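# Move ball to other post's cup, re-seat frame

## Task

Carry the ball over to the cup on the other post, and return the frame to its proper spot so it sits on its rests.

## Robot and tools

Robots: three identical Kinova Gen3 arms, arm1, arm2 and arm3. Each has seven joints, a five-fingered right hand and a wrist camera. There are also two room cameras, cam_high and cam_low. Each arm's foot (base_link) points along its own +x. Calibrated foot positions in the scene frame (metres): arm1 (1.451, 0.001, 0.781), facing about -x; arm2 (-0.723, 1.257, 0.775), turned about -59 degrees; arm3 (-0.725, -1.256, 0.839), turned about +61 degrees. The scene frame has its origin on the floor with +z up. The hand reaches about 1.06 m from the joint1 axis.

Joints, in radians, always absolute targets. joint1_rad (-6.283 to 6.283) swings the whole arm around its foot; positive is clockwise seen from above, and 0 points along the foot's +x. joint2_rad (-2.249 to 2.249) is the shoulder: 0 is upright and positive leans forward. joint3_rad (-6.283 to 6.283) twists the upper arm. joint4_rad (-2.579 to 2.579) is the elbow; 0 is straight. joint5_rad (-6.283 to 6.283) twists the forearm. joint6_rad (-2.099 to 2.099) is the wrist bend. joint7_rad (-6.283 to 6.283) rolls the hand; positive is counter-clockwise viewed from behind the hand. A joint counts as done within 0.01. Reference posture: joints 1, 3 and 5 at 0 and joint7 at 1.57 gives fingers pointing down in front of the arm, palm facing right, thumb toward the foot. Target speed is capped at 1.39 rad/s for joints 1-4 and 1.22 rad/s for joints 5-7. The joints of one arm start and finish together, so the hand's path can bulge outward.

Hand keys, unitless, -1 to 1, done within 0.02: hand_little, hand_ring, hand_middle, hand_index (+1 straight, -1 curled), hand_thumb_bend (+1 straight, -1 bent), hand_thumb_turn (+1 beside the palm, -1 across in front of it). Two settings do not move anything. hand_force_limit (-1 to 1) maps to about 0-10 N at the fingertip, or 0-15 N for the thumb motors; a closing motor halts there. hand_speed (-0.96 to 1) is near zero at -1 and full at +0.48 and above. Both start at 0 and -0.8. For a soft grip, close at -0.94 or slower; faster closing can overshoot the force limit several times. A motor only starts when its target changes by at least 0.002. To squeeze harder, raise the limit and send a target further closed than the current reading. To release, send a target more open than the reading. With the thumb turned fully in, the hand wraps objects about 0.035-0.065 m thick, and handles down to about 0.025 m. The hand point sits 0.045 m in front of the palm. Its +z runs along the fingers, +y out of the palm, and +x across the palm away from the thumb. A wrist bracket on the little-finger side sticks out up to 0.10 m and can snag things.

Tool move: keys arm1, arm2, arm3 and cameras. Each arm key is an object containing joints (a dict of joint name to absolute target) and an optional min_time_s (0.1 to 8 s), the shortest duration for that arm's motions. An action lasts at most 15 s. Arms you leave out get no new command but may still be pushing toward old targets. cameras is a list drawn from arm1_cam_wrist, arm2_cam_wrist, arm3_cam_wrist, cam_high, cam_low and all. An empty move returns the full state plus all images. An unknown key or camera makes the call invalid. A value out of range gets it refused, and then later motion calls in that reply are skipped.

Tool wait: seconds (0 to 10), plus optional cameras; it issues no new command. zoom_image: camera plus region [x0, y0, x1, y1] in pixels of the latest image, at most 504 by 504. show_instructions: shows the reference pages. finished_scene: scene (the current scene number); it ends the scene for good, and the goal must stay achieved without help.

Results: the move line gives each commanded arm as done or its worst status. joint_status values: off_target (stopped away from the target, may still push); time_out (holds where it stopped); not_followed (a collision check withheld the arm's targets, and it may retry later); limit_stop_at_motor_heat (send the target again). hand_stopped_by lists, for little, ring, middle, index, thumb_bend and thumb_turn: moving, target, force, stalled or fault. The *_load_n values are fingertip forces in N, positive when pushed open; a lost grip shows as loads dropping toward 0. Joint velocities are in rad/s; "within noise" means the arm is still. Joint torques are in N m. Flange force is the external force in the tool frame, somewhat noisy. on_its_own reports motion you did not command. "as last shown" marks arms this call did not name. Images can lag slightly behind the state; camera calibration is given in OpenCV form.

Avoid: arms pressing against each other, including one hand closing on another's fingers; hard hits; heavy pushes (the arm does not stop on contact); and torque faults. A torque fault freezes the arm for 10 s. Torque limits are 104.5 N m for joints 1-4 and 51.3 N m for joints 5-7, but the wrist drives give way sooner: about 26.1, 22.5 and 26 N m for joints 5, 6 and 7. A joint straying more than 5 degrees from its planned motion also counts as a fault. Keep long stretched or loaded holds short, because motors overheat at 75 °C. Don't drop the ball or frame, let go of moving parts, or knock anything off the work area or onto the floor. Objects may occasionally get nudged by outside pushes.

Each tool is called by a JSON object that holds its "op" and its "data".

Reference images:

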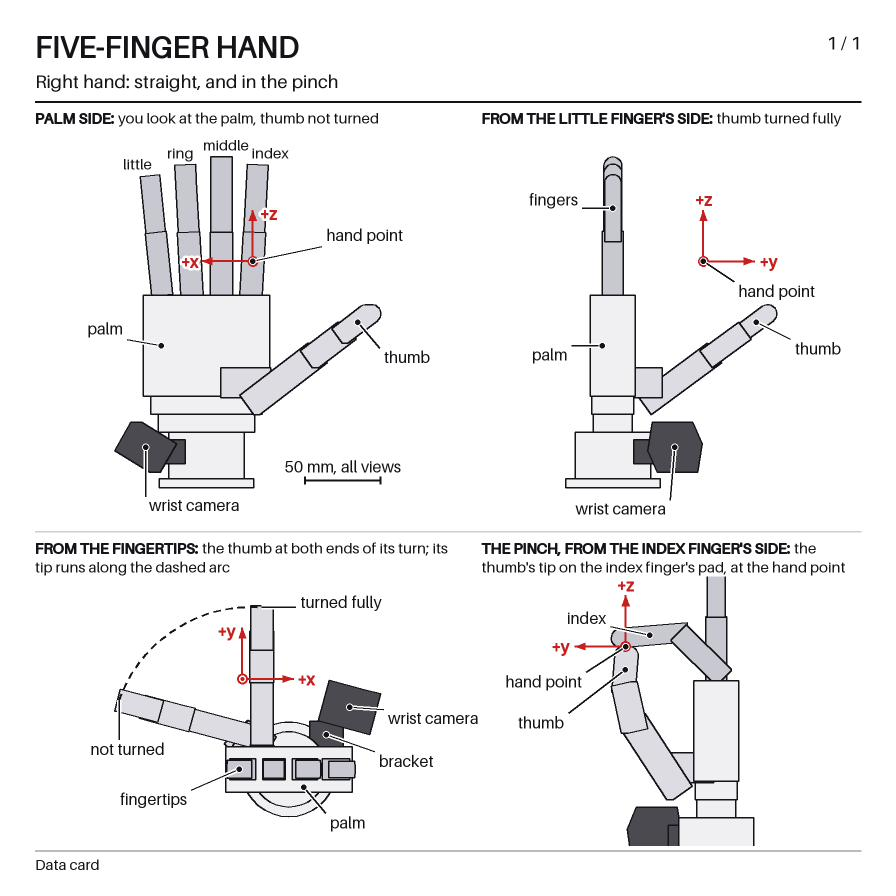

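## Session

{"op": "move", "data": {}}

Scene clock: 0.00 s.
Joint torques (N m): no reading
Flange force (N): no reading
Joint velocities: within noise
arm1.joint_positions: joint1_rad=+0.179 joint2_rad=-0.488 joint3_rad=-0.051 joint4_rad=+1.447 joint5_rad=-0.025 joint6_rad=+2.069 joint7_rad=-2.005 hand_little=+1.000 hand_ring=+1.000 hand_middle=+1.000 hand_index=+1.000 hand_thumb_turn=+1.000 hand_thumb_bend=+1.000 hand_force_limit=+0.000 hand_speed=-0.800
arm1.joint_status: not commanded
arm1.hand_stopped_by: target,target,target,target,target,target
arm1.little_load_n: 0.0
arm1.ring_load_n: 0.0
arm1.middle_load_n: 0.0
arm1.index_load_n: 0.0
arm1.thumb_bend_load_n: 0.0
arm1.thumb_turn_load_n: 0.0
arm1.hand: x=+1.3000 y=-0.0046 z=+1.3044 quat_wxyz=(+0.007, +0.957, -0.284, -0.057) (m; scene frame)
arm2.joint_positions: joint1_rad=-0.143 joint2_rad=-0.340 joint3_rad=-0.057 joint4_rad=+1.548 joint5_rad=-0.064 joint6_rad=+2.010 joint7_rad=-1.742 hand_little=+1.000 hand_ring=+1.000 hand_middle=+1.000 hand_index=+1.000 hand_thumb_turn=+1.000 hand_thumb_bend=+1.000 hand_force_limit=+0.000 hand_speed=-0.800
arm2.joint_status: not commanded
arm2.hand_stopped_by: target,target,target,target,target,target
arm2.little_load_n: 0.0
arm2.ring_load_n: 0.0
arm2.middle_load_n: 0.0
arm2.index_load_n: 0.5
arm2.thumb_bend_load_n: 0.0
arm2.thumb_turn_load_n: 0.0
arm2.hand: x=-0.5758 y=+1.1732 z=+1.2489 quat_wxyz=(+0.023, -0.468, -0.883, -0.029) (m; scene frame)
arm3.joint_positions: joint1_rad=+0.169 joint2_rad=-0.484 joint3_rad=-0.028 joint4_rad=+1.482 joint5_rad=-0.008 joint6_rad=+2.041 joint7_rad=-1.764 hand_little=+1.000 hand_ring=+1.000 hand_middle=+1.000 hand_index=+1.000 hand_thumb_turn=+1.000 hand_thumb_bend=+1.000 hand_force_limit=+0.000 hand_speed=-0.800
arm3.joint_status: not commanded
arm3.hand_stopped_by: target,target,target,target,target,target
arm3.little_load_n: 0.0
arm3.ring_load_n: 0.0
arm3.middle_load_n: 0.0
arm3.index_load_n: 0.0
arm3.thumb_bend_load_n: 0.0
arm3.thumb_turn_load_n: 0.0
arm3.hand: x=-0.6649 y=-1.1170 z=+1.3483 quat_wxyz=(-0.042, +0.361, -0.931, -0.021) (m; scene frame)
pictures: arm1_cam_wrist, arm2_cam_wrist, arm3_cam_wrist, cam_high, cam_low

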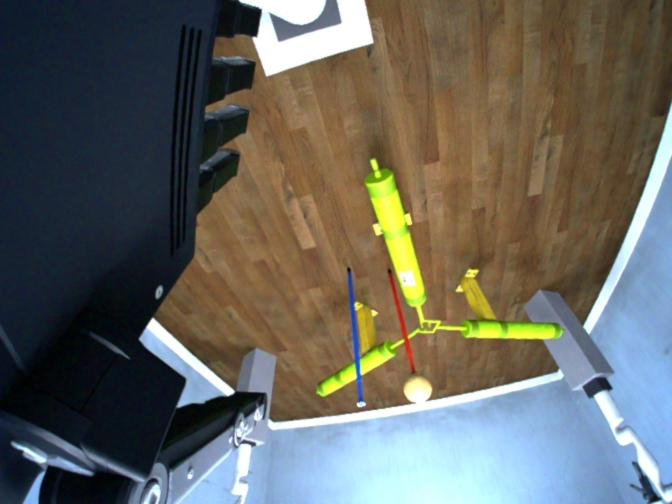

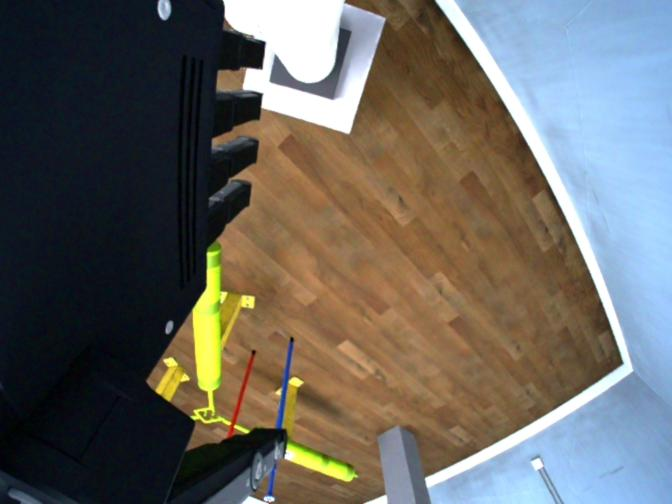

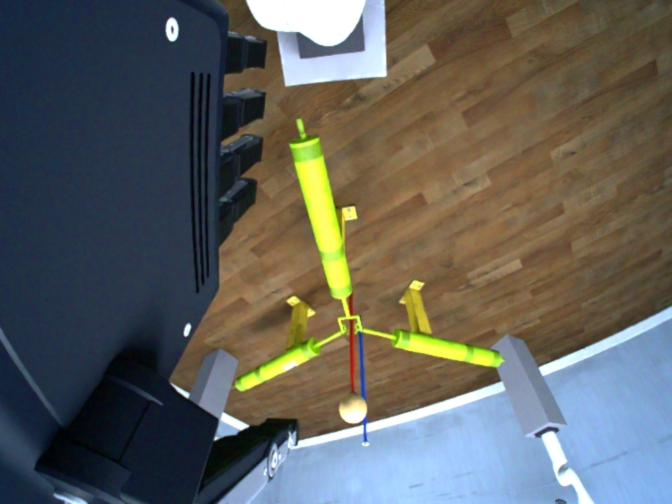

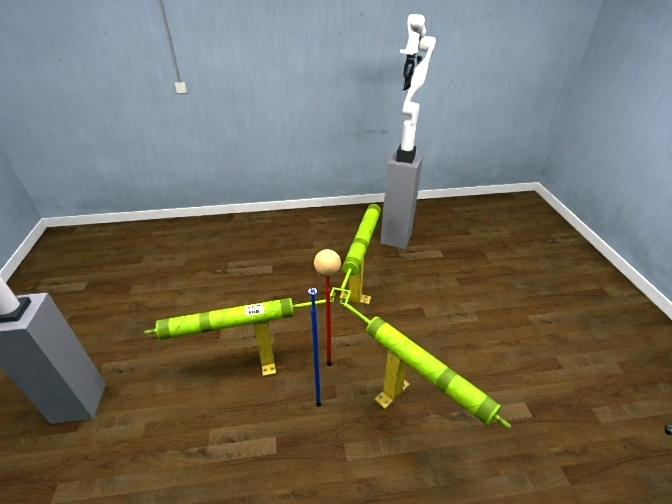

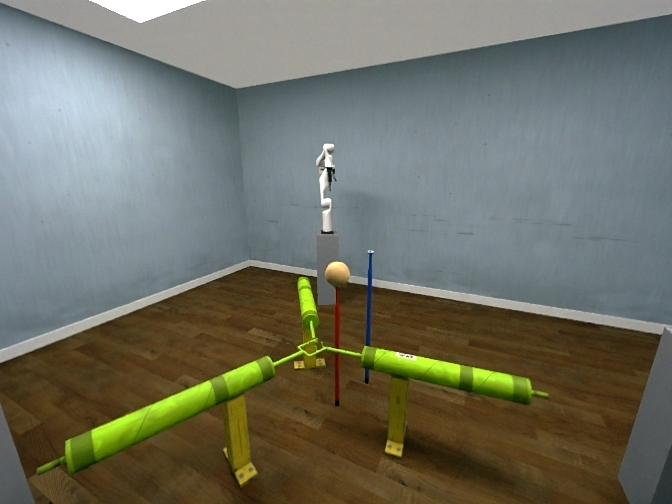

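{"op": "zoom_image", "data": {"camera": "cam_high", "region": [270, 230, 390, 320]}}

{"op": "zoom_image", "data": {"camera": "cam_low", "region": [250, 230, 420, 380]}}

{"op": "zoom_image", "data": {"camera": "arm3_cam_wrist", "region": [280, 270, 420, 380]}}

{"op": "zoom_image", "data": {"camera": "arm1_cam_wrist", "region": [320, 250, 480, 410]}}

Scaled by 4.200.

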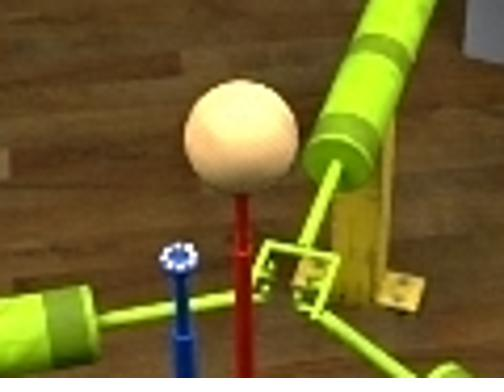

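Scaled by 2.965.

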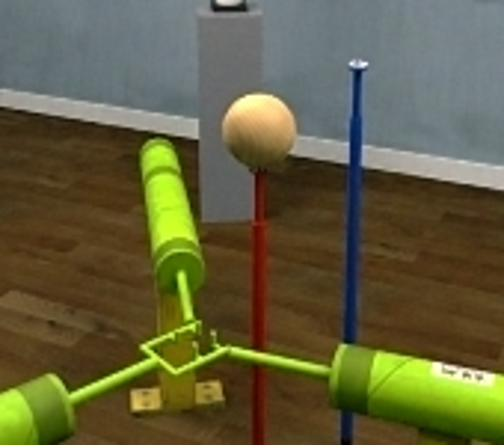

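Scaled by 3.600 from the camera's 672x504 image, which has a finer 960x720 frame.

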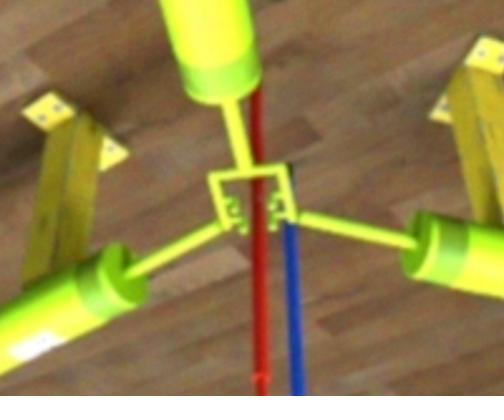

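Scaled by 3.150 from the camera's 672x504 image, which has a finer 960x720 frame.

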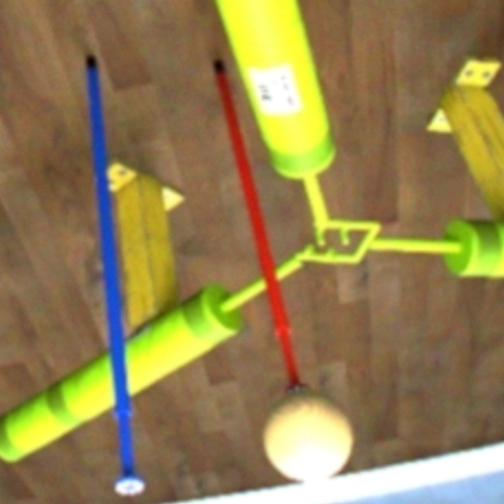

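{"op": "zoom_image", "data": {"camera": "cam_high", "region": [130, 280, 310, 400]}}

{"op": "zoom_image", "data": {"camera": "cam_high", "region": [360, 300, 540, 440]}}

{"op": "zoom_image", "data": {"camera": "cam_low", "region": [20, 330, 280, 504]}}

{"op": "zoom_image", "data": {"camera": "cam_low", "region": [340, 320, 570, 480]}}

{"op": "zoom_image", "data": {"camera": "arm1_cam_wrist", "region": [330, 140, 450, 320]}}

{"op": "zoom_image", "data": {"camera": "arm3_cam_wrist", "region": [260, 100, 400, 330]}}

Scaled by 2.800.

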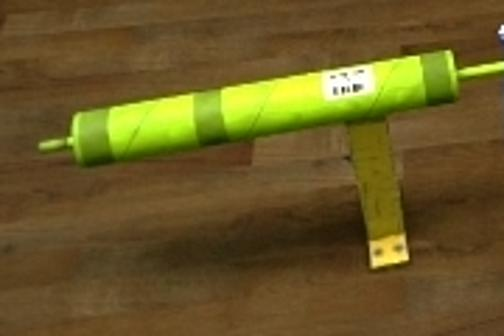

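Scaled by 2.800.

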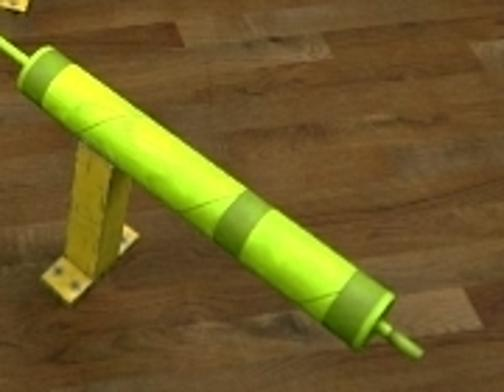

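Scaled by 1.938.

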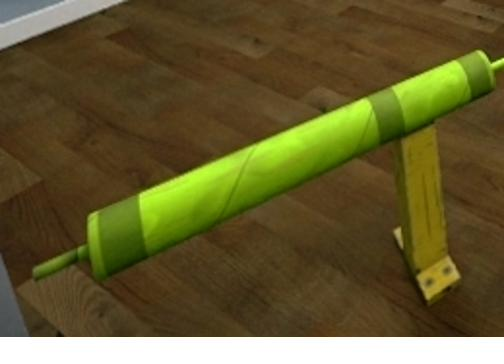

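Scaled by 2.191.

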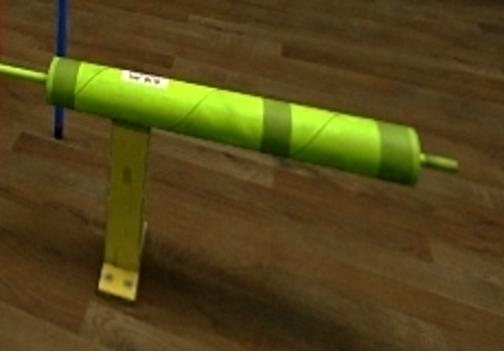

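Scaled by 2.800 from the camera's 672x504 image, which has a finer 960x720 frame.

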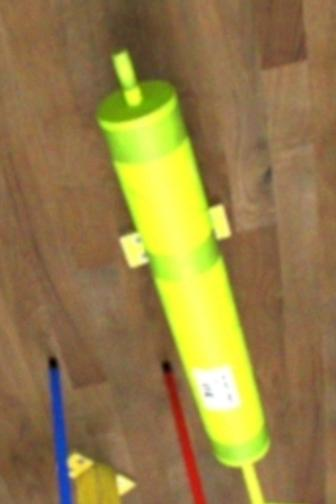

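Scaled by 2.191 from the camera's 672x504 image, which has a finer 960x720 frame.

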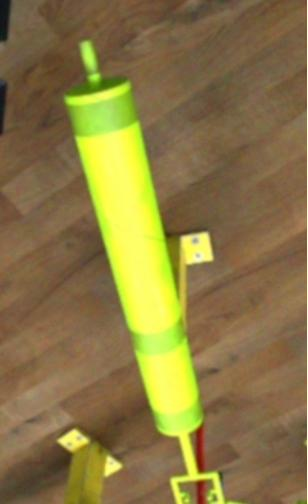

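{"op": "move", "data": {"arm1": {"joints": {"joint1_rad": -0.195, "joint2_rad": 1.284, "joint3_rad": 0, "joint4_rad": 1.554, "joint5_rad": 0, "joint6_rad": 0.303, "joint7_rad": -1.667, "hand_thumb_turn": -1}, "min_time_s": 4}, "arm2": {"joints": {"joint1_rad": 0.42, "joint2_rad": 1.442, "joint3_rad": 0, "joint4_rad": 0.991, "joint5_rad": 0, "joint6_rad": 0.709, "joint7_rad": -1.096, "hand_thumb_turn": -1}, "min_time_s": 4}, "arm3": {"joints": {"joint1_rad": 0.503, "joint2_rad": 1.454, "joint3_rad": 0, "joint4_rad": 2.0925, "joint5_rad": 0, "joint6_rad": -0.405, "joint7_rad": -1.016, "hand_thumb_turn": -1}, "min_time_s": 4}, "cameras": ["all"]}}

Scene clock: 16.53 s.
Joint torques (N m): arm1=[1.88 -22.71 -0.32 -2.02 -0.01 0.26 -0.15] | arm2=[-0.09 -24.11 -1.4 -6.8 -0.3 0.03 0.13] | arm3=[0.27 -16.01 -1.06 1.24 -0.03 0.06 0.46]
Flange force (N): arm1=[-2.0 4.1 6.3] | arm2=[7.2 4.8 -3.0] | arm3=[4.9 3.1 -2.5]
move: arm1 done; arm2 done; arm3 done
Joint velocities: within noise
arm1.joint_positions: joint1_rad=-0.195 joint2_rad=+1.284 joint3_rad=+0.000 joint4_rad=+1.554 joint5_rad=+0.000 joint6_rad=+0.303 joint7_rad=-1.667 hand_little=+1.000 hand_ring=+1.000 hand_middle=+1.000 hand_index=+1.000 hand_thumb_turn=-1.000 hand_thumb_bend=+1.000 hand_force_limit=+0.000 hand_speed=-0.800
arm1.joint_status: all done
arm1.hand_stopped_by: target,target,target,target,target,target
arm1.little_load_n: 0.0
arm1.ring_load_n: 0.0
arm1.middle_load_n: 0.0
arm1.index_load_n: 0.5
arm1.thumb_bend_load_n: 0.0
arm1.thumb_turn_load_n: 0.0
arm1.hand: x=+0.9298 y=-0.1222 z=+0.5638 quat_wxyz=(+0.001, +0.999, +0.038, -0.001) (m; scene frame)
arm2.joint_positions: joint1_rad=+0.420 joint2_rad=+1.442 joint3_rad=+0.000 joint4_rad=+0.991 joint5_rad=+0.000 joint6_rad=+0.709 joint7_rad=-1.096 hand_little=+1.000 hand_ring=+1.000 hand_middle=+1.000 hand_index=+1.000 hand_thumb_turn=-1.000 hand_thumb_bend=+1.000 hand_force_limit=+0.000 hand_speed=-0.800
arm2.joint_status: all done
arm2.hand_stopped_by: target,target,target,target,target,target
arm2.little_load_n: 0.0
arm2.ring_load_n: 0.0
arm2.middle_load_n: 0.0
arm2.index_load_n: 0.0
arm2.thumb_bend_load_n: 0.0
arm2.thumb_turn_load_n: 0.0
arm2.hand: x=-0.6001 y=+0.6431 z=+0.5604 quat_wxyz=(-0.007, -0.466, -0.885, +0.002) (m; scene frame)
arm3.joint_positions: joint1_rad=+0.503 joint2_rad=+1.454 joint3_rad=+0.000 joint4_rad=+2.092 joint5_rad=+0.000 joint6_rad=-0.405 joint7_rad=-1.016 hand_little=+1.000 hand_ring=+1.000 hand_middle=+1.000 hand_index=+1.000 hand_thumb_turn=-1.000 hand_thumb_bend=+1.000 hand_force_limit=+0.000 hand_speed=-0.800
arm3.joint_status: all done
arm3.hand_stopped_by: target,target,target,target,target,target
arm3.little_load_n: 0.0
arm3.ring_load_n: 0.0
arm3.middle_load_n: 0.0
arm3.index_load_n: 0.0
arm3.thumb_bend_load_n: 0.0
arm3.thumb_turn_load_n: 0.0
arm3.hand: x=-0.5051 y=-1.0677 z=+0.5590 quat_wxyz=(+0.004, +0.533, -0.846, +0.004) (m; scene frame)
pictures: arm1_cam_wrist, arm2_cam_wrist, arm3_cam_wrist, cam_high, cam_low
camera_calibration:
arm1_cam_wrist: T_world_to_cam=[[0.381159, -0.924353, 0.016986, -0.481589], [-0.773023, -0.308573, 0.554272, 0.362912], [-0.507102, -0.224397, -0.832162, 1.02999], [0, 0, 0, 1]] pos_world=[0.986409, -0.102048, 0.664143]
arm2_cam_wrist: T_world_to_cam=[[0.679103, 0.733977, -0.00983622, -0.0590724], [0.638006, -0.583575, 0.502383, 0.483586], [0.362997, -0.347445, -0.864589, 1.03438], [0, 0, 0, 1]] pos_world=[-0.643892, 0.684957, 0.650789]
arm3_cam_wrist: T_world_to_cam=[[-0.971043, 0.237651, -0.0244623, -0.221098], [0.192888, 0.840294, 0.506656, 0.715897], [0.140963, 0.487266, -0.861801, 1.18238], [0, 0, 0, 1]] pos_world=[-0.519455, -1.12515, 0.65085]

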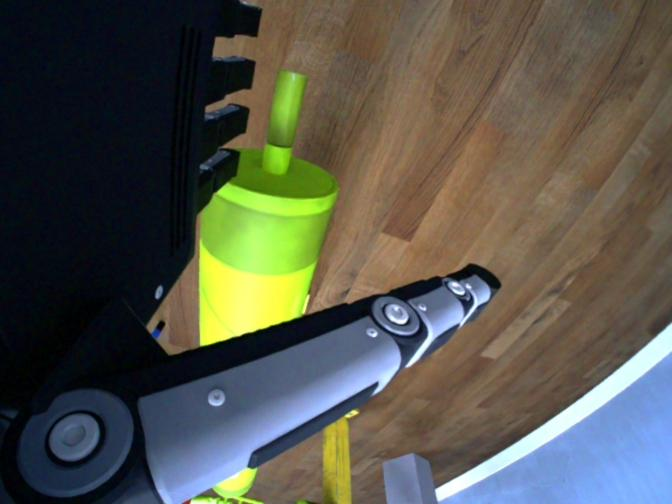

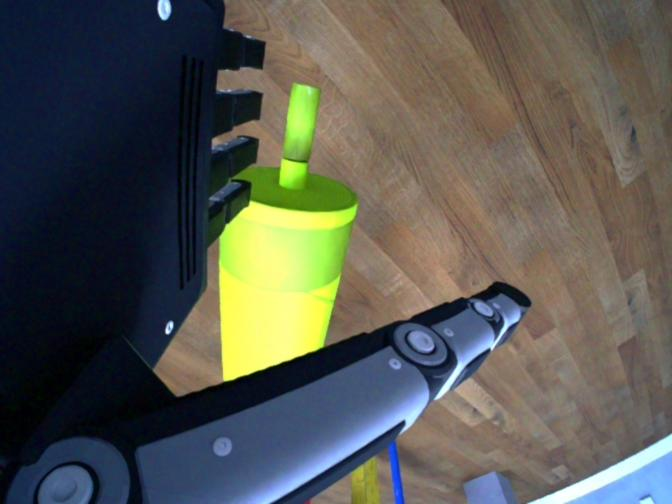

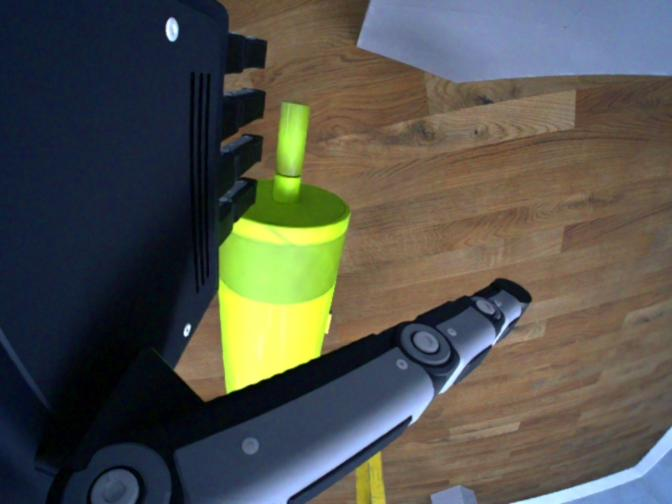

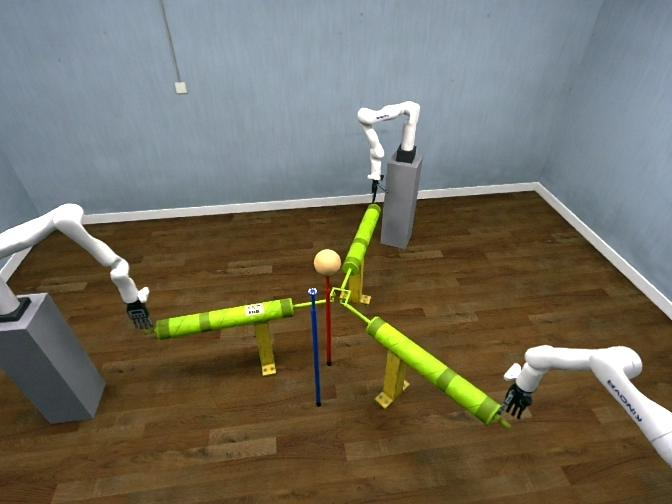

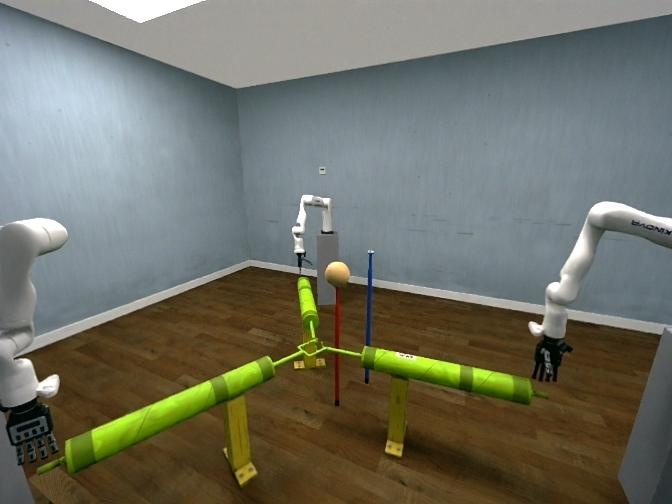

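{"op": "move", "data": {"arm1": {"joints": {"joint1_rad": -0.1342, "joint2_rad": 1.4048, "joint4_rad": 1.4818, "joint6_rad": 0.2550, "joint7_rad": -1.5835}, "min_time_s": 2}, "arm2": {"joints": {"joint1_rad": 0.4594, "joint2_rad": 1.55, "joint4_rad": 0.8941, "joint6_rad": 0.6974, "joint7_rad": -1.0343}, "min_time_s": 2}, "arm3": {"joints": {"joint1_rad": 0.5742, "joint2_rad": 1.5471, "joint4_rad": 1.9389, "joint6_rad": -0.3444, "joint7_rad": -0.9222}, "min_time_s": 2}, "cameras": ["arm1_cam_wrist", "arm2_cam_wrist", "arm3_cam_wrist"]}}

Scene clock: 23.37 s.
Joint torques (N m): arm1=[1.9 -22.82 -0.35 -1.65 -0.04 0.25 -0.14] | arm2=[-0.1 -24.22 -1.42 -6.65 -0.36 -0.01 0] | arm3=[0.27 -16.59 -1.06 0.76 -0.02 0.02 0.45]
Flange force (N): arm1=[-2.0 3.9 6.4] | arm2=[6.9 5.0 -3.7] | arm3=[4.3 3.6 -3.0]
move: arm1 done; arm2 done; arm3 done
Joint velocities: within noise
arm1.joint_positions: joint1_rad=-0.134 joint2_rad=+1.405 joint3_rad=+0.000 joint4_rad=+1.482 joint5_rad=+0.000 joint6_rad=+0.255 joint7_rad=-1.583 hand_little=+1.000 hand_ring=+1.000 hand_middle=+1.000 hand_index=+1.000 hand_thumb_turn=-1.000 hand_thumb_bend=+1.000 hand_force_limit=+0.000 hand_speed=-0.800
arm1.joint_status: all done
arm1.hand_stopped_by: target,target,target,target,target,target
arm1.little_load_n: 0.0
arm1.ring_load_n: 0.0
arm1.middle_load_n: 0.0
arm1.index_load_n: 0.0
arm1.thumb_bend_load_n: 0.0
arm1.thumb_turn_load_n: 0.0
arm1.hand: x=+0.9319 y=-0.0923 z=+0.5100 quat_wxyz=(+0.001, +0.999, +0.049, -0.001) (m; scene frame)
arm2.joint_positions: joint1_rad=+0.459 joint2_rad=+1.550 joint3_rad=+0.000 joint4_rad=+0.894 joint5_rad=+0.000 joint6_rad=+0.697 joint7_rad=-1.034 hand_little=+1.000 hand_ring=+1.000 hand_middle=+1.000 hand_index=+1.000 hand_thumb_turn=-1.000 hand_thumb_bend=+1.000 hand_force_limit=+0.000 hand_speed=-0.800
arm2.joint_status: all done
arm2.hand_stopped_by: target,target,target,target,target,target
arm2.little_load_n: 0.0
arm2.ring_load_n: 0.0
arm2.middle_load_n: 0.0
arm2.index_load_n: 0.0
arm2.thumb_bend_load_n: 0.0
arm2.thumb_turn_load_n: 0.0
arm2.hand: x=-0.6242 y=+0.6416 z=+0.5126 quat_wxyz=(-0.007, -0.457, -0.890, +0.002) (m; scene frame)
arm3.joint_positions: joint1_rad=+0.574 joint2_rad=+1.547 joint3_rad=+0.000 joint4_rad=+1.939 joint5_rad=+0.000 joint6_rad=-0.344 joint7_rad=-0.922 hand_little=+1.000 hand_ring=+1.000 hand_middle=+1.000 hand_index=+1.000 hand_thumb_turn=-1.000 hand_thumb_bend=+1.000 hand_force_limit=+0.000 hand_speed=-0.800
arm3.joint_status: all done
arm3.hand_stopped_by: target,target,target,target,target,target
arm3.little_load_n: 0.0
arm3.ring_load_n: 0.0
arm3.middle_load_n: 0.0
arm3.index_load_n: 0.0
arm3.thumb_bend_load_n: 0.0
arm3.thumb_turn_load_n: 0.0
arm3.hand: x=-0.4793 y=-1.0783 z=+0.5130 quat_wxyz=(+0.004, +0.542, -0.840, +0.004) (m; scene frame)
pictures: arm1_cam_wrist, arm2_cam_wrist, arm3_cam_wrist
camera_calibration:
arm1_cam_wrist: T_world_to_cam=[[0.402116, -0.915429, 0.0170786, -0.472614], [-0.766153, -0.326214, 0.55371, 0.395838], [-0.501311, -0.23574, -0.832535, 0.986809], [0, 0, 0, 1]] pos_world=[0.988016, -0.0708865, 0.610445]
arm2_cam_wrist: T_world_to_cam=[[0.662496, 0.748993, -0.0104404, -0.0617813], [0.650996, -0.568809, 0.502653, 0.52061], [0.370545, -0.339802, -0.864425, 1.00103], [0, 0, 0, 1]] pos_world=[-0.668912, 0.682554, 0.602985]
arm3_cam_wrist: T_world_to_cam=[[-0.976172, 0.215649, -0.024146, -0.221048], [0.174021, 0.844453, 0.506573, 0.738638], [0.129632, 0.4903, -0.861859, 1.14214], [0, 0, 0, 1]] pos_world=[-0.492377, -1.13607, 0.604851]

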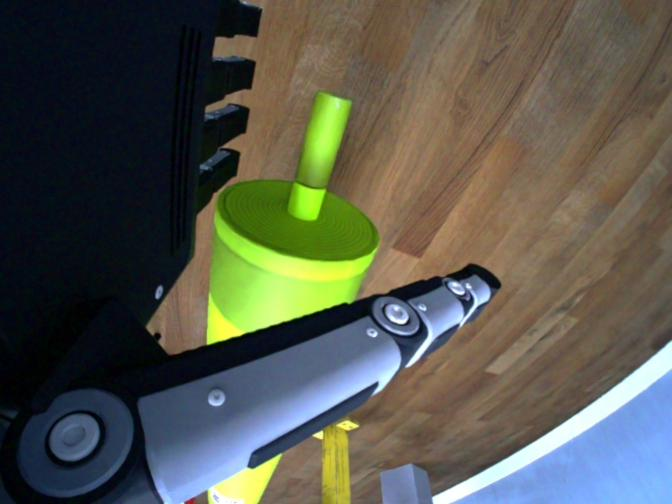

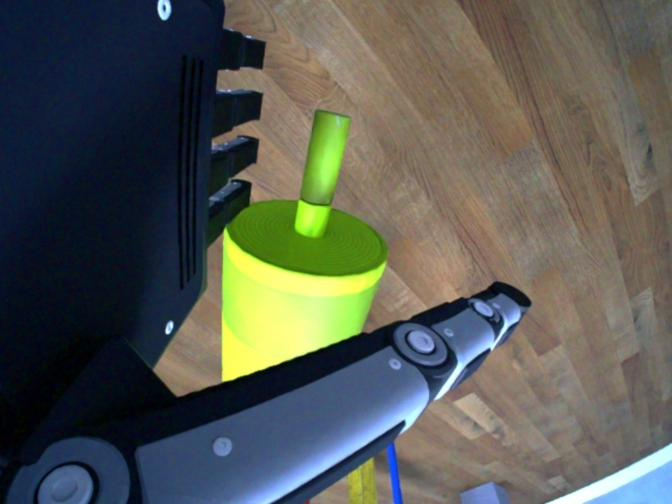

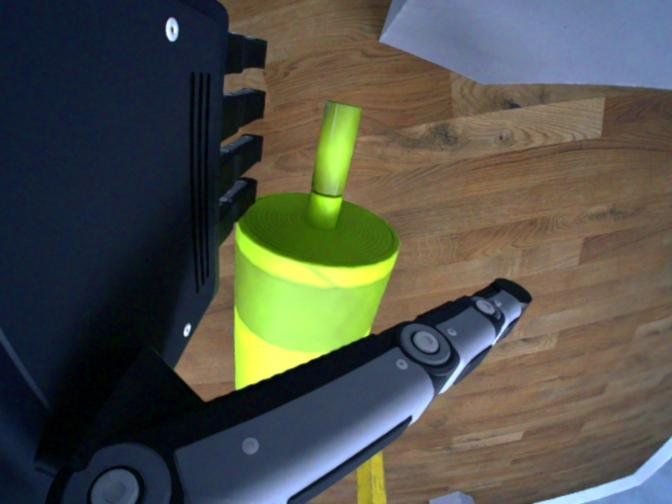

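{"op": "zoom_image", "data": {"camera": "arm1_cam_wrist", "region": [200, 70, 400, 280]}}

{"op": "zoom_image", "data": {"camera": "arm2_cam_wrist", "region": [200, 80, 400, 290]}}

{"op": "zoom_image", "data": {"camera": "arm3_cam_wrist", "region": [200, 70, 400, 280]}}

Scaled by 2.400 from the camera's 672x504 image, which has a finer 960x720 frame.

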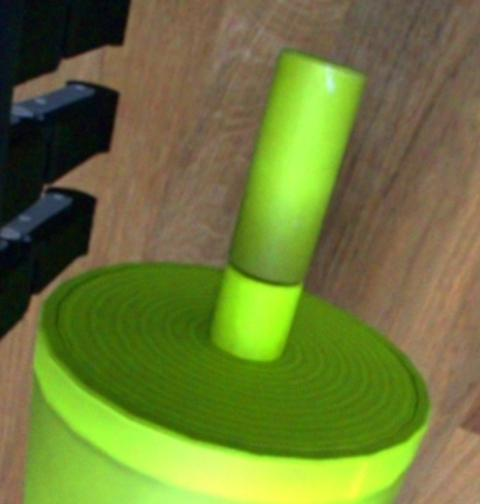

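Scaled by 2.400 from the camera's 672x504 image, which has a finer 960x720 frame.

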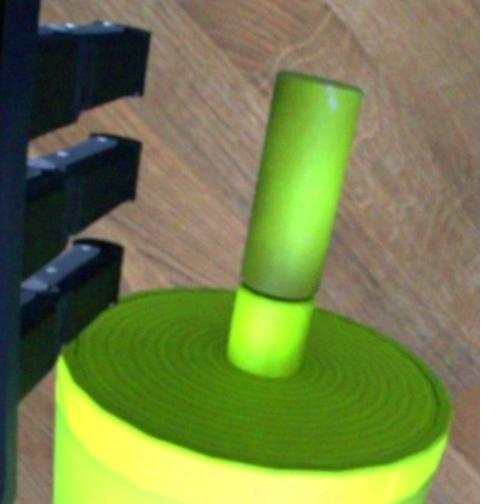

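Scaled by 2.400 from the camera's 672x504 image, which has a finer 960x720 frame.

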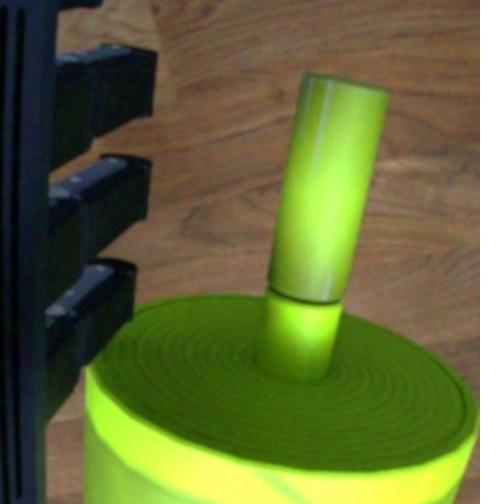

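{"op": "move", "data": {"arm1": {"joints": {"joint1_rad": -0.1538, "joint2_rad": 1.5413, "joint4_rad": 1.3701, "joint6_rad": 0.2302, "joint7_rad": -1.6055}, "min_time_s": 2.5}, "arm2": {"joints": {"joint1_rad": 0.4526, "joint2_rad": 1.6869, "joint4_rad": 0.7782, "joint6_rad": 0.6765, "joint7_rad": -1.0446}, "min_time_s": 2.5}, "arm3": {"joints": {"joint1_rad": 0.5608, "joint2_rad": 1.7036, "joint4_rad": 1.8164, "joint6_rad": -0.3784, "joint7_rad": -0.9381}, "min_time_s": 2.5}, "cameras": ["arm1_cam_wrist", "arm2_cam_wrist", "arm3_cam_wrist"]}}

Scene clock: 32.17 s.
Joint torques (N m): arm1=[1.91 -22.91 -0.36 -1.43 0.01 0.24 -0.15] | arm2=[-0.11 -24.03 -1.36 -6.45 -0.34 -0.08 0.09] | arm3=[0.26 -16.08 -1.06 1.06 -0.03 0.09 0.44]
Flange force (N): arm1=[-1.9 4.0 6.7] | arm2=[6.9 5.0 -4.6] | arm3=[4.2 3.1 -3.9]
move: arm1 done; arm2 done; arm3 done
Joint velocities: within noise
arm1.joint_positions: joint1_rad=-0.154 joint2_rad=+1.541 joint3_rad=+0.000 joint4_rad=+1.370 joint5_rad=+0.000 joint6_rad=+0.230 joint7_rad=-1.606 hand_little=+1.000 hand_ring=+1.000 hand_middle=+1.000 hand_index=+1.000 hand_thumb_turn=-1.000 hand_thumb_bend=+1.000 hand_force_limit=+0.000 hand_speed=-0.800
arm1.joint_status: all done
arm1.hand_stopped_by: target,target,target,target,target,target
arm1.little_load_n: 0.0
arm1.ring_load_n: 0.0
arm1.middle_load_n: 0.0
arm1.index_load_n: 0.0
arm1.thumb_bend_load_n: 0.0
arm1.thumb_turn_load_n: 0.0
arm1.hand: x=+0.9343 y=-0.1018 z=+0.4510 quat_wxyz=(+0.001, +0.999, +0.048, -0.001) (m; scene frame)
arm2.joint_positions: joint1_rad=+0.453 joint2_rad=+1.687 joint3_rad=+0.000 joint4_rad=+0.778 joint5_rad=+0.000 joint6_rad=+0.677 joint7_rad=-1.045 hand_little=+1.000 hand_ring=+1.000 hand_middle=+1.000 hand_index=+1.000 hand_thumb_turn=-1.000 hand_thumb_bend=+1.000 hand_force_limit=+0.000 hand_speed=-0.800
arm2.joint_status: all done
arm2.hand_stopped_by: target,target,target,target,target,target
arm2.little_load_n: 0.0
arm2.ring_load_n: 0.0
arm2.middle_load_n: 0.0
arm2.index_load_n: 0.0
arm2.thumb_bend_load_n: 0.0
arm2.thumb_turn_load_n: -0.5
arm2.hand: x=-0.6200 y=+0.6489 z=+0.4509 quat_wxyz=(-0.007, -0.458, -0.889, +0.002) (m; scene frame)
arm3.joint_positions: joint1_rad=+0.561 joint2_rad=+1.704 joint3_rad=+0.000 joint4_rad=+1.816 joint5_rad=+0.000 joint6_rad=-0.378 joint7_rad=-0.938 hand_little=+1.000 hand_ring=+1.000 hand_middle=+1.000 hand_index=+1.000 hand_thumb_turn=-1.000 hand_thumb_bend=+1.000 hand_force_limit=+0.000 hand_speed=-0.800
arm3.joint_status: all done
arm3.hand_stopped_by: target,target,target,target,target,target
arm3.little_load_n: 0.0
arm3.ring_load_n: 0.0
arm3.middle_load_n: 0.0
arm3.index_load_n: 0.5
arm3.thumb_bend_load_n: 0.0
arm3.thumb_turn_load_n: 0.0
arm3.hand: x=-0.4929 y=-1.0816 z=+0.4511 quat_wxyz=(+0.004, +0.541, -0.841, +0.004) (m; scene frame)
pictures: arm1_cam_wrist, arm2_cam_wrist, arm3_cam_wrist
camera_calibration:
arm1_cam_wrist: T_world_to_cam=[[0.399849, -0.916423, 0.0170084, -0.47907], [-0.766941, -0.324351, 0.553712, 0.428173], [-0.501918, -0.234446, -0.832534, 0.937356], [0, 0, 0, 1]] pos_world=[0.990415, -0.0803933, 0.551445]
arm2_cam_wrist: T_world_to_cam=[[0.665128, 0.746657, -0.0103385, -0.0675238], [0.648961, -0.57114, 0.502642, 0.553283], [0.369396, -0.34103, -0.864433, 0.948699], [0, 0, 0, 1]] pos_world=[-0.664593, 0.689955, 0.541286]
arm3_cam_wrist: T_world_to_cam=[[-0.975623, 0.218115, -0.0241974, -0.232185], [0.176116, 0.843971, 0.506652, 0.775589], [0.13093, 0.49004, -0.861811, 1.09261], [0, 0, 0, 1]] pos_world=[-0.506175, -1.13935, 0.543051]

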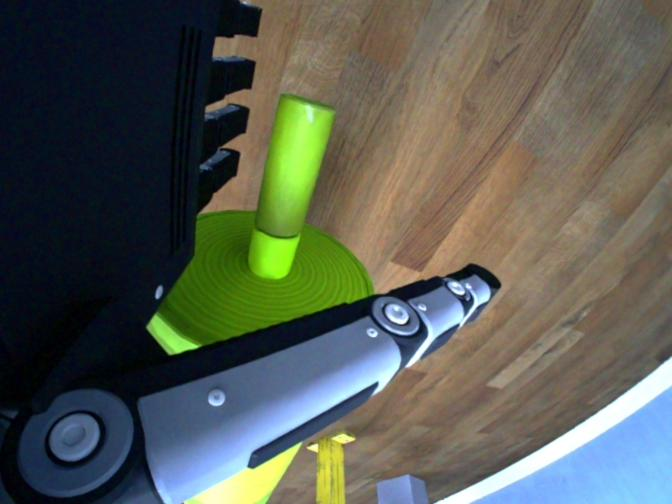

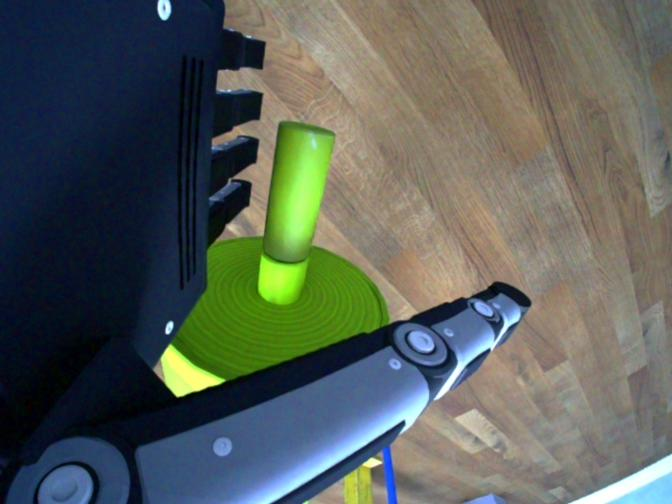

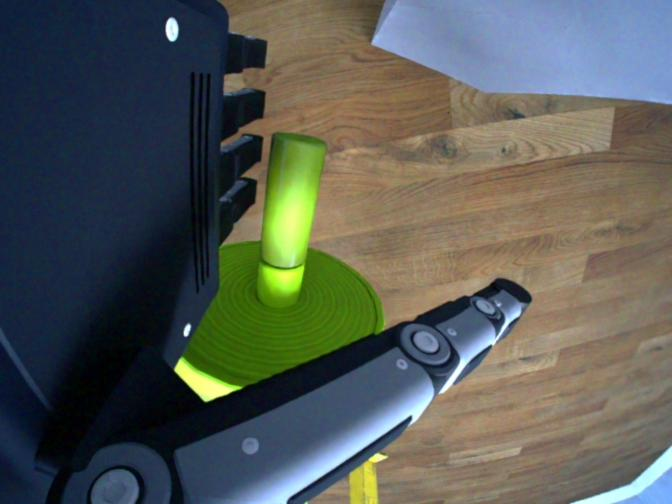

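{"op": "move", "data": {"arm1": {"joints": {"joint2_rad": 1.5814, "joint4_rad": 1.3316, "joint6_rad": 0.2286}, "min_time_s": 1}, "arm2": {"joints": {"joint2_rad": 1.7318, "joint4_rad": 0.7244, "joint6_rad": 0.6854}, "min_time_s": 1}, "arm3": {"joints": {"joint2_rad": 1.7423, "joint4_rad": 1.7703, "joint6_rad": -0.3710}, "min_time_s": 1}}}

{"op": "move", "data": {"arm1": {"joints": {"hand_index": 0.1, "hand_middle": 0.1, "hand_ring": 0.1, "hand_speed": -0.6}}, "arm2": {"joints": {"hand_index": 0.1, "hand_middle": 0.1, "hand_ring": 0.1, "hand_speed": -0.6}}, "arm3": {"joints": {"hand_index": 0.1, "hand_middle": 0.1, "hand_ring": 0.1, "hand_speed": -0.6}}, "cameras": ["arm1_cam_wrist", "arm2_cam_wrist", "arm3_cam_wrist"]}}

Scene clock: 35.40 s.
Joint torques (N m): arm1=[1.92 -22.88 -0.34 -1.48 -0.04 0.25 -0.12] | arm2=[-0.03 -23.94 -1.36 -6.57 -0.34 -0.03 0.1] | arm3=[0.27 -16.04 -1.06 1.01 -0.02 0.04 0.44]
Flange force (N): arm1=[-1.7 4.0 6.6] | arm2=[7.9 5.8 -5.4] | arm3=[4.0 3.0 -4.1]
move: arm1 done; arm2 done; arm3 done
Joint velocities: within noise
arm1.joint_positions: joint1_rad=-0.154 joint2_rad=+1.581 joint3_rad=+0.000 joint4_rad=+1.332 joint5_rad=+0.000 joint6_rad=+0.229 joint7_rad=-1.606 hand_little=+1.000 hand_ring=+1.000 hand_middle=+1.000 hand_index=+1.000 hand_thumb_turn=-1.000 hand_thumb_bend=+1.000 hand_force_limit=+0.000 hand_speed=-0.800
arm1.joint_status: all done
arm1.hand_stopped_by: target,target,target,target,target,target
arm1.little_load_n: 0.0
arm1.ring_load_n: 0.0
arm1.middle_load_n: 0.0
arm1.index_load_n: 0.0
arm1.thumb_bend_load_n: 0.0
arm1.thumb_turn_load_n: 0.0
arm1.hand: x=+0.9346 y=-0.1018 z=+0.4340 quat_wxyz=(+0.001, +0.999, +0.048, -0.001) (m; scene frame)
arm2.joint_positions: joint1_rad=+0.453 joint2_rad=+1.732 joint3_rad=+0.000 joint4_rad=+0.724 joint5_rad=+0.000 joint6_rad=+0.685 joint7_rad=-1.045 hand_little=+1.000 hand_ring=+1.000 hand_middle=+1.000 hand_index=+1.000 hand_thumb_turn=-1.000 hand_thumb_bend=+1.000 hand_force_limit=+0.000 hand_speed=-0.800
arm2.joint_status: all done
arm2.hand_stopped_by: target,target,target,target,target,target
arm2.little_load_n: -0.5
arm2.ring_load_n: 0.0
arm2.middle_load_n: 0.0
arm2.index_load_n: 0.0
arm2.thumb_bend_load_n: 0.0
arm2.thumb_turn_load_n: 0.0
arm2.hand: x=-0.6199 y=+0.6491 z=+0.4339 quat_wxyz=(-0.007, -0.458, -0.889, +0.002) (m; scene frame)
arm3.joint_positions: joint1_rad=+0.561 joint2_rad=+1.742 joint3_rad=+0.000 joint4_rad=+1.770 joint5_rad=+0.000 joint6_rad=-0.371 joint7_rad=-0.938 hand_little=+1.000 hand_ring=+1.000 hand_middle=+1.000 hand_index=+1.000 hand_thumb_turn=-1.000 hand_thumb_bend=+1.000 hand_force_limit=+0.000 hand_speed=-0.800
arm3.joint_status: all done
arm3.hand_stopped_by: target,target,target,target,target,target
arm3.little_load_n: 0.0
arm3.ring_load_n: 0.0
arm3.middle_load_n: 0.0
arm3.index_load_n: 0.0
arm3.thumb_bend_load_n: 0.0
arm3.thumb_turn_load_n: 0.0
arm3.hand: x=-0.4932 y=-1.0819 z=+0.4342 quat_wxyz=(+0.004, +0.541, -0.841, +0.004) (m; scene frame)
pictures: none

Scene clock: 36.70 s.
Joint torques (N m): arm1=[1.88 -22.86 -0.26 -1.51 -0.02 0.25 -0.15] | arm2=[-0.08 -23.95 -1.34 -6.6 -0.33 0 0.1] | arm3=[0.27 -16.05 -1.09 0.97 -0.03 0.03 0.43]
Flange force (N): arm1=[-1.6 3.9 6.5] | arm2=[8.2 5.9 -5.5] | arm3=[4.1 3.0 -4.1]
move: arm1 done; arm2 done; arm3 done
Joint velocities: within noise
arm1.joint_positions: joint1_rad=-0.154 joint2_rad=+1.581 joint3_rad=+0.000 joint4_rad=+1.332 joint5_rad=+0.000 joint6_rad=+0.229 joint7_rad=-1.606 hand_little=+1.000 hand_ring=+0.100 hand_middle=+0.100 hand_index=+0.100 hand_thumb_turn=-1.000 hand_thumb_bend=+1.000 hand_force_limit=+0.000 hand_speed=-0.600
arm1.joint_status: all done
arm1.hand_stopped_by: target,target,target,target,target,target
arm1.little_load_n: 0.0
arm1.ring_load_n: 0.0
arm1.middle_load_n: 0.0
arm1.index_load_n: 0.0
arm1.thumb_bend_load_n: 0.0
arm1.thumb_turn_load_n: 0.0
arm1.hand: x=+0.9346 y=-0.1018 z=+0.4340 quat_wxyz=(+0.001, +0.999, +0.048, -0.001) (m; scene frame)
arm2.joint_positions: joint1_rad=+0.453 joint2_rad=+1.732 joint3_rad=+0.000 joint4_rad=+0.724 joint5_rad=+0.000 joint6_rad=+0.685 joint7_rad=-1.045 hand_little=+1.000 hand_ring=+0.100 hand_middle=+0.100 hand_index=+0.100 hand_thumb_turn=-1.000 hand_thumb_bend=+1.000 hand_force_limit=+0.000 hand_speed=-0.600
arm2.joint_status: all done
arm2.hand_stopped_by: target,target,target,target,target,target
arm2.little_load_n: 0.0
arm2.ring_load_n: 0.0
arm2.middle_load_n: 0.5
arm2.index_load_n: 0.0
arm2.thumb_bend_load_n: 0.0
arm2.thumb_turn_load_n: 0.0
arm2.hand: x=-0.6199 y=+0.6491 z=+0.4339 quat_wxyz=(-0.007, -0.458, -0.889, +0.002) (m; scene frame)
arm3.joint_positions: joint1_rad=+0.561 joint2_rad=+1.742 joint3_rad=+0.000 joint4_rad=+1.770 joint5_rad=+0.000 joint6_rad=-0.371 joint7_rad=-0.938 hand_little=+1.000 hand_ring=+0.100 hand_middle=+0.100 hand_index=+0.100 hand_thumb_turn=-1.000 hand_thumb_bend=+1.000 hand_force_limit=+0.000 hand_speed=-0.600
arm3.joint_status: all done
arm3.hand_stopped_by: target,target,target,target,target,target
arm3.little_load_n: 0.0
arm3.ring_load_n: 0.0
arm3.middle_load_n: 0.0
arm3.index_load_n: 0.0
arm3.thumb_bend_load_n: 0.0
arm3.thumb_turn_load_n: 0.0
arm3.hand: x=-0.4932 y=-1.0819 z=+0.4342 quat_wxyz=(+0.004, +0.541, -0.841, +0.004) (m; scene frame)
pictures: arm1_cam_wrist, arm2_cam_wrist, arm3_cam_wrist
camera_calibration:
arm1_cam_wrist: T_world_to_cam=[[0.399849, -0.916423, 0.0170084, -0.478901], [-0.766941, -0.324351, 0.553712, 0.437816], [-0.501918, -0.234446, -0.832534, 0.923354], [0, 0, 0, 1]] pos_world=[0.990715, -0.0803933, 0.534445]
arm2_cam_wrist: T_world_to_cam=[[0.665128, 0.746657, -0.0103385, -0.0679819], [0.648961, -0.57114, 0.502642, 0.561813], [0.369396, -0.34103, -0.864433, 0.933998], [0, 0, 0, 1]] pos_world=[-0.664393, 0.690155, 0.524286]
arm3_cam_wrist: T_world_to_cam=[[-0.975623, 0.218115, -0.0241974, -0.232823], [0.176116, 0.843971, 0.506652, 0.784509], [0.13093, 0.49004, -0.861811, 1.07815], [0, 0, 0, 1]] pos_world=[-0.506475, -1.13965, 0.526051]

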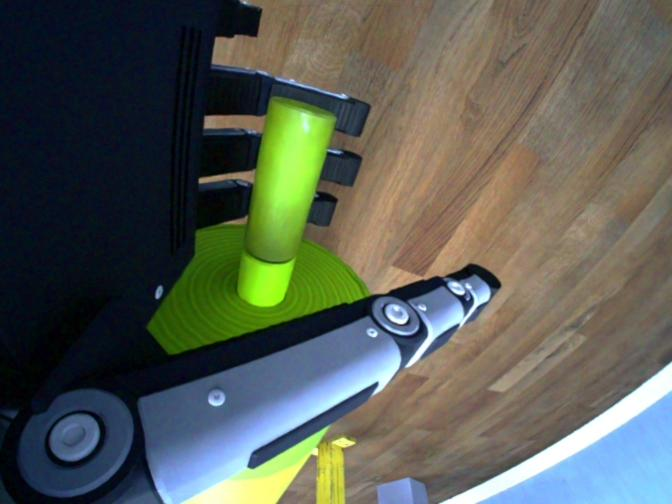

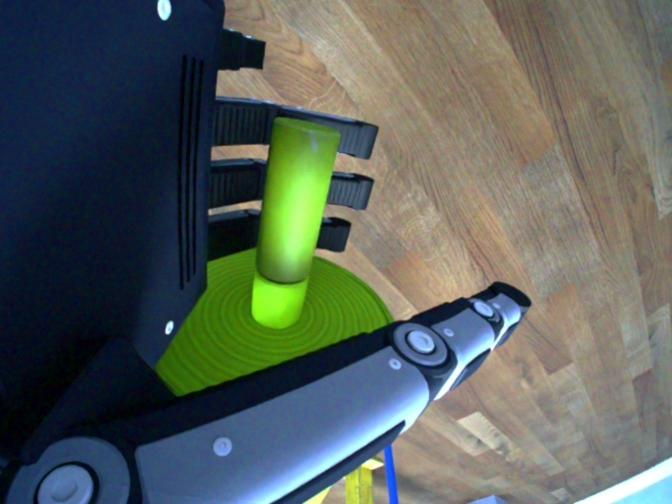

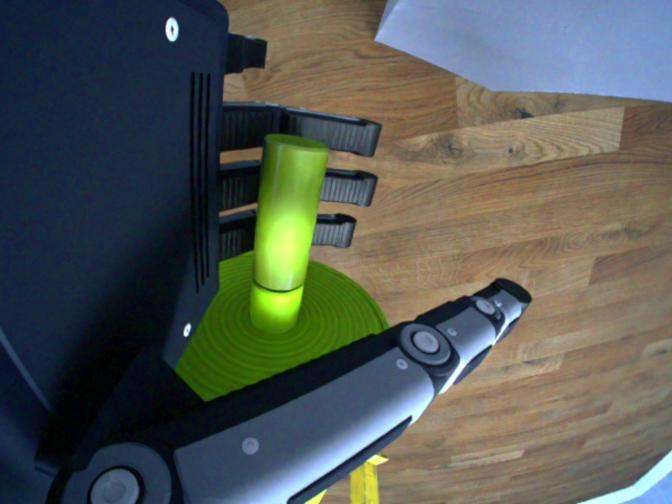

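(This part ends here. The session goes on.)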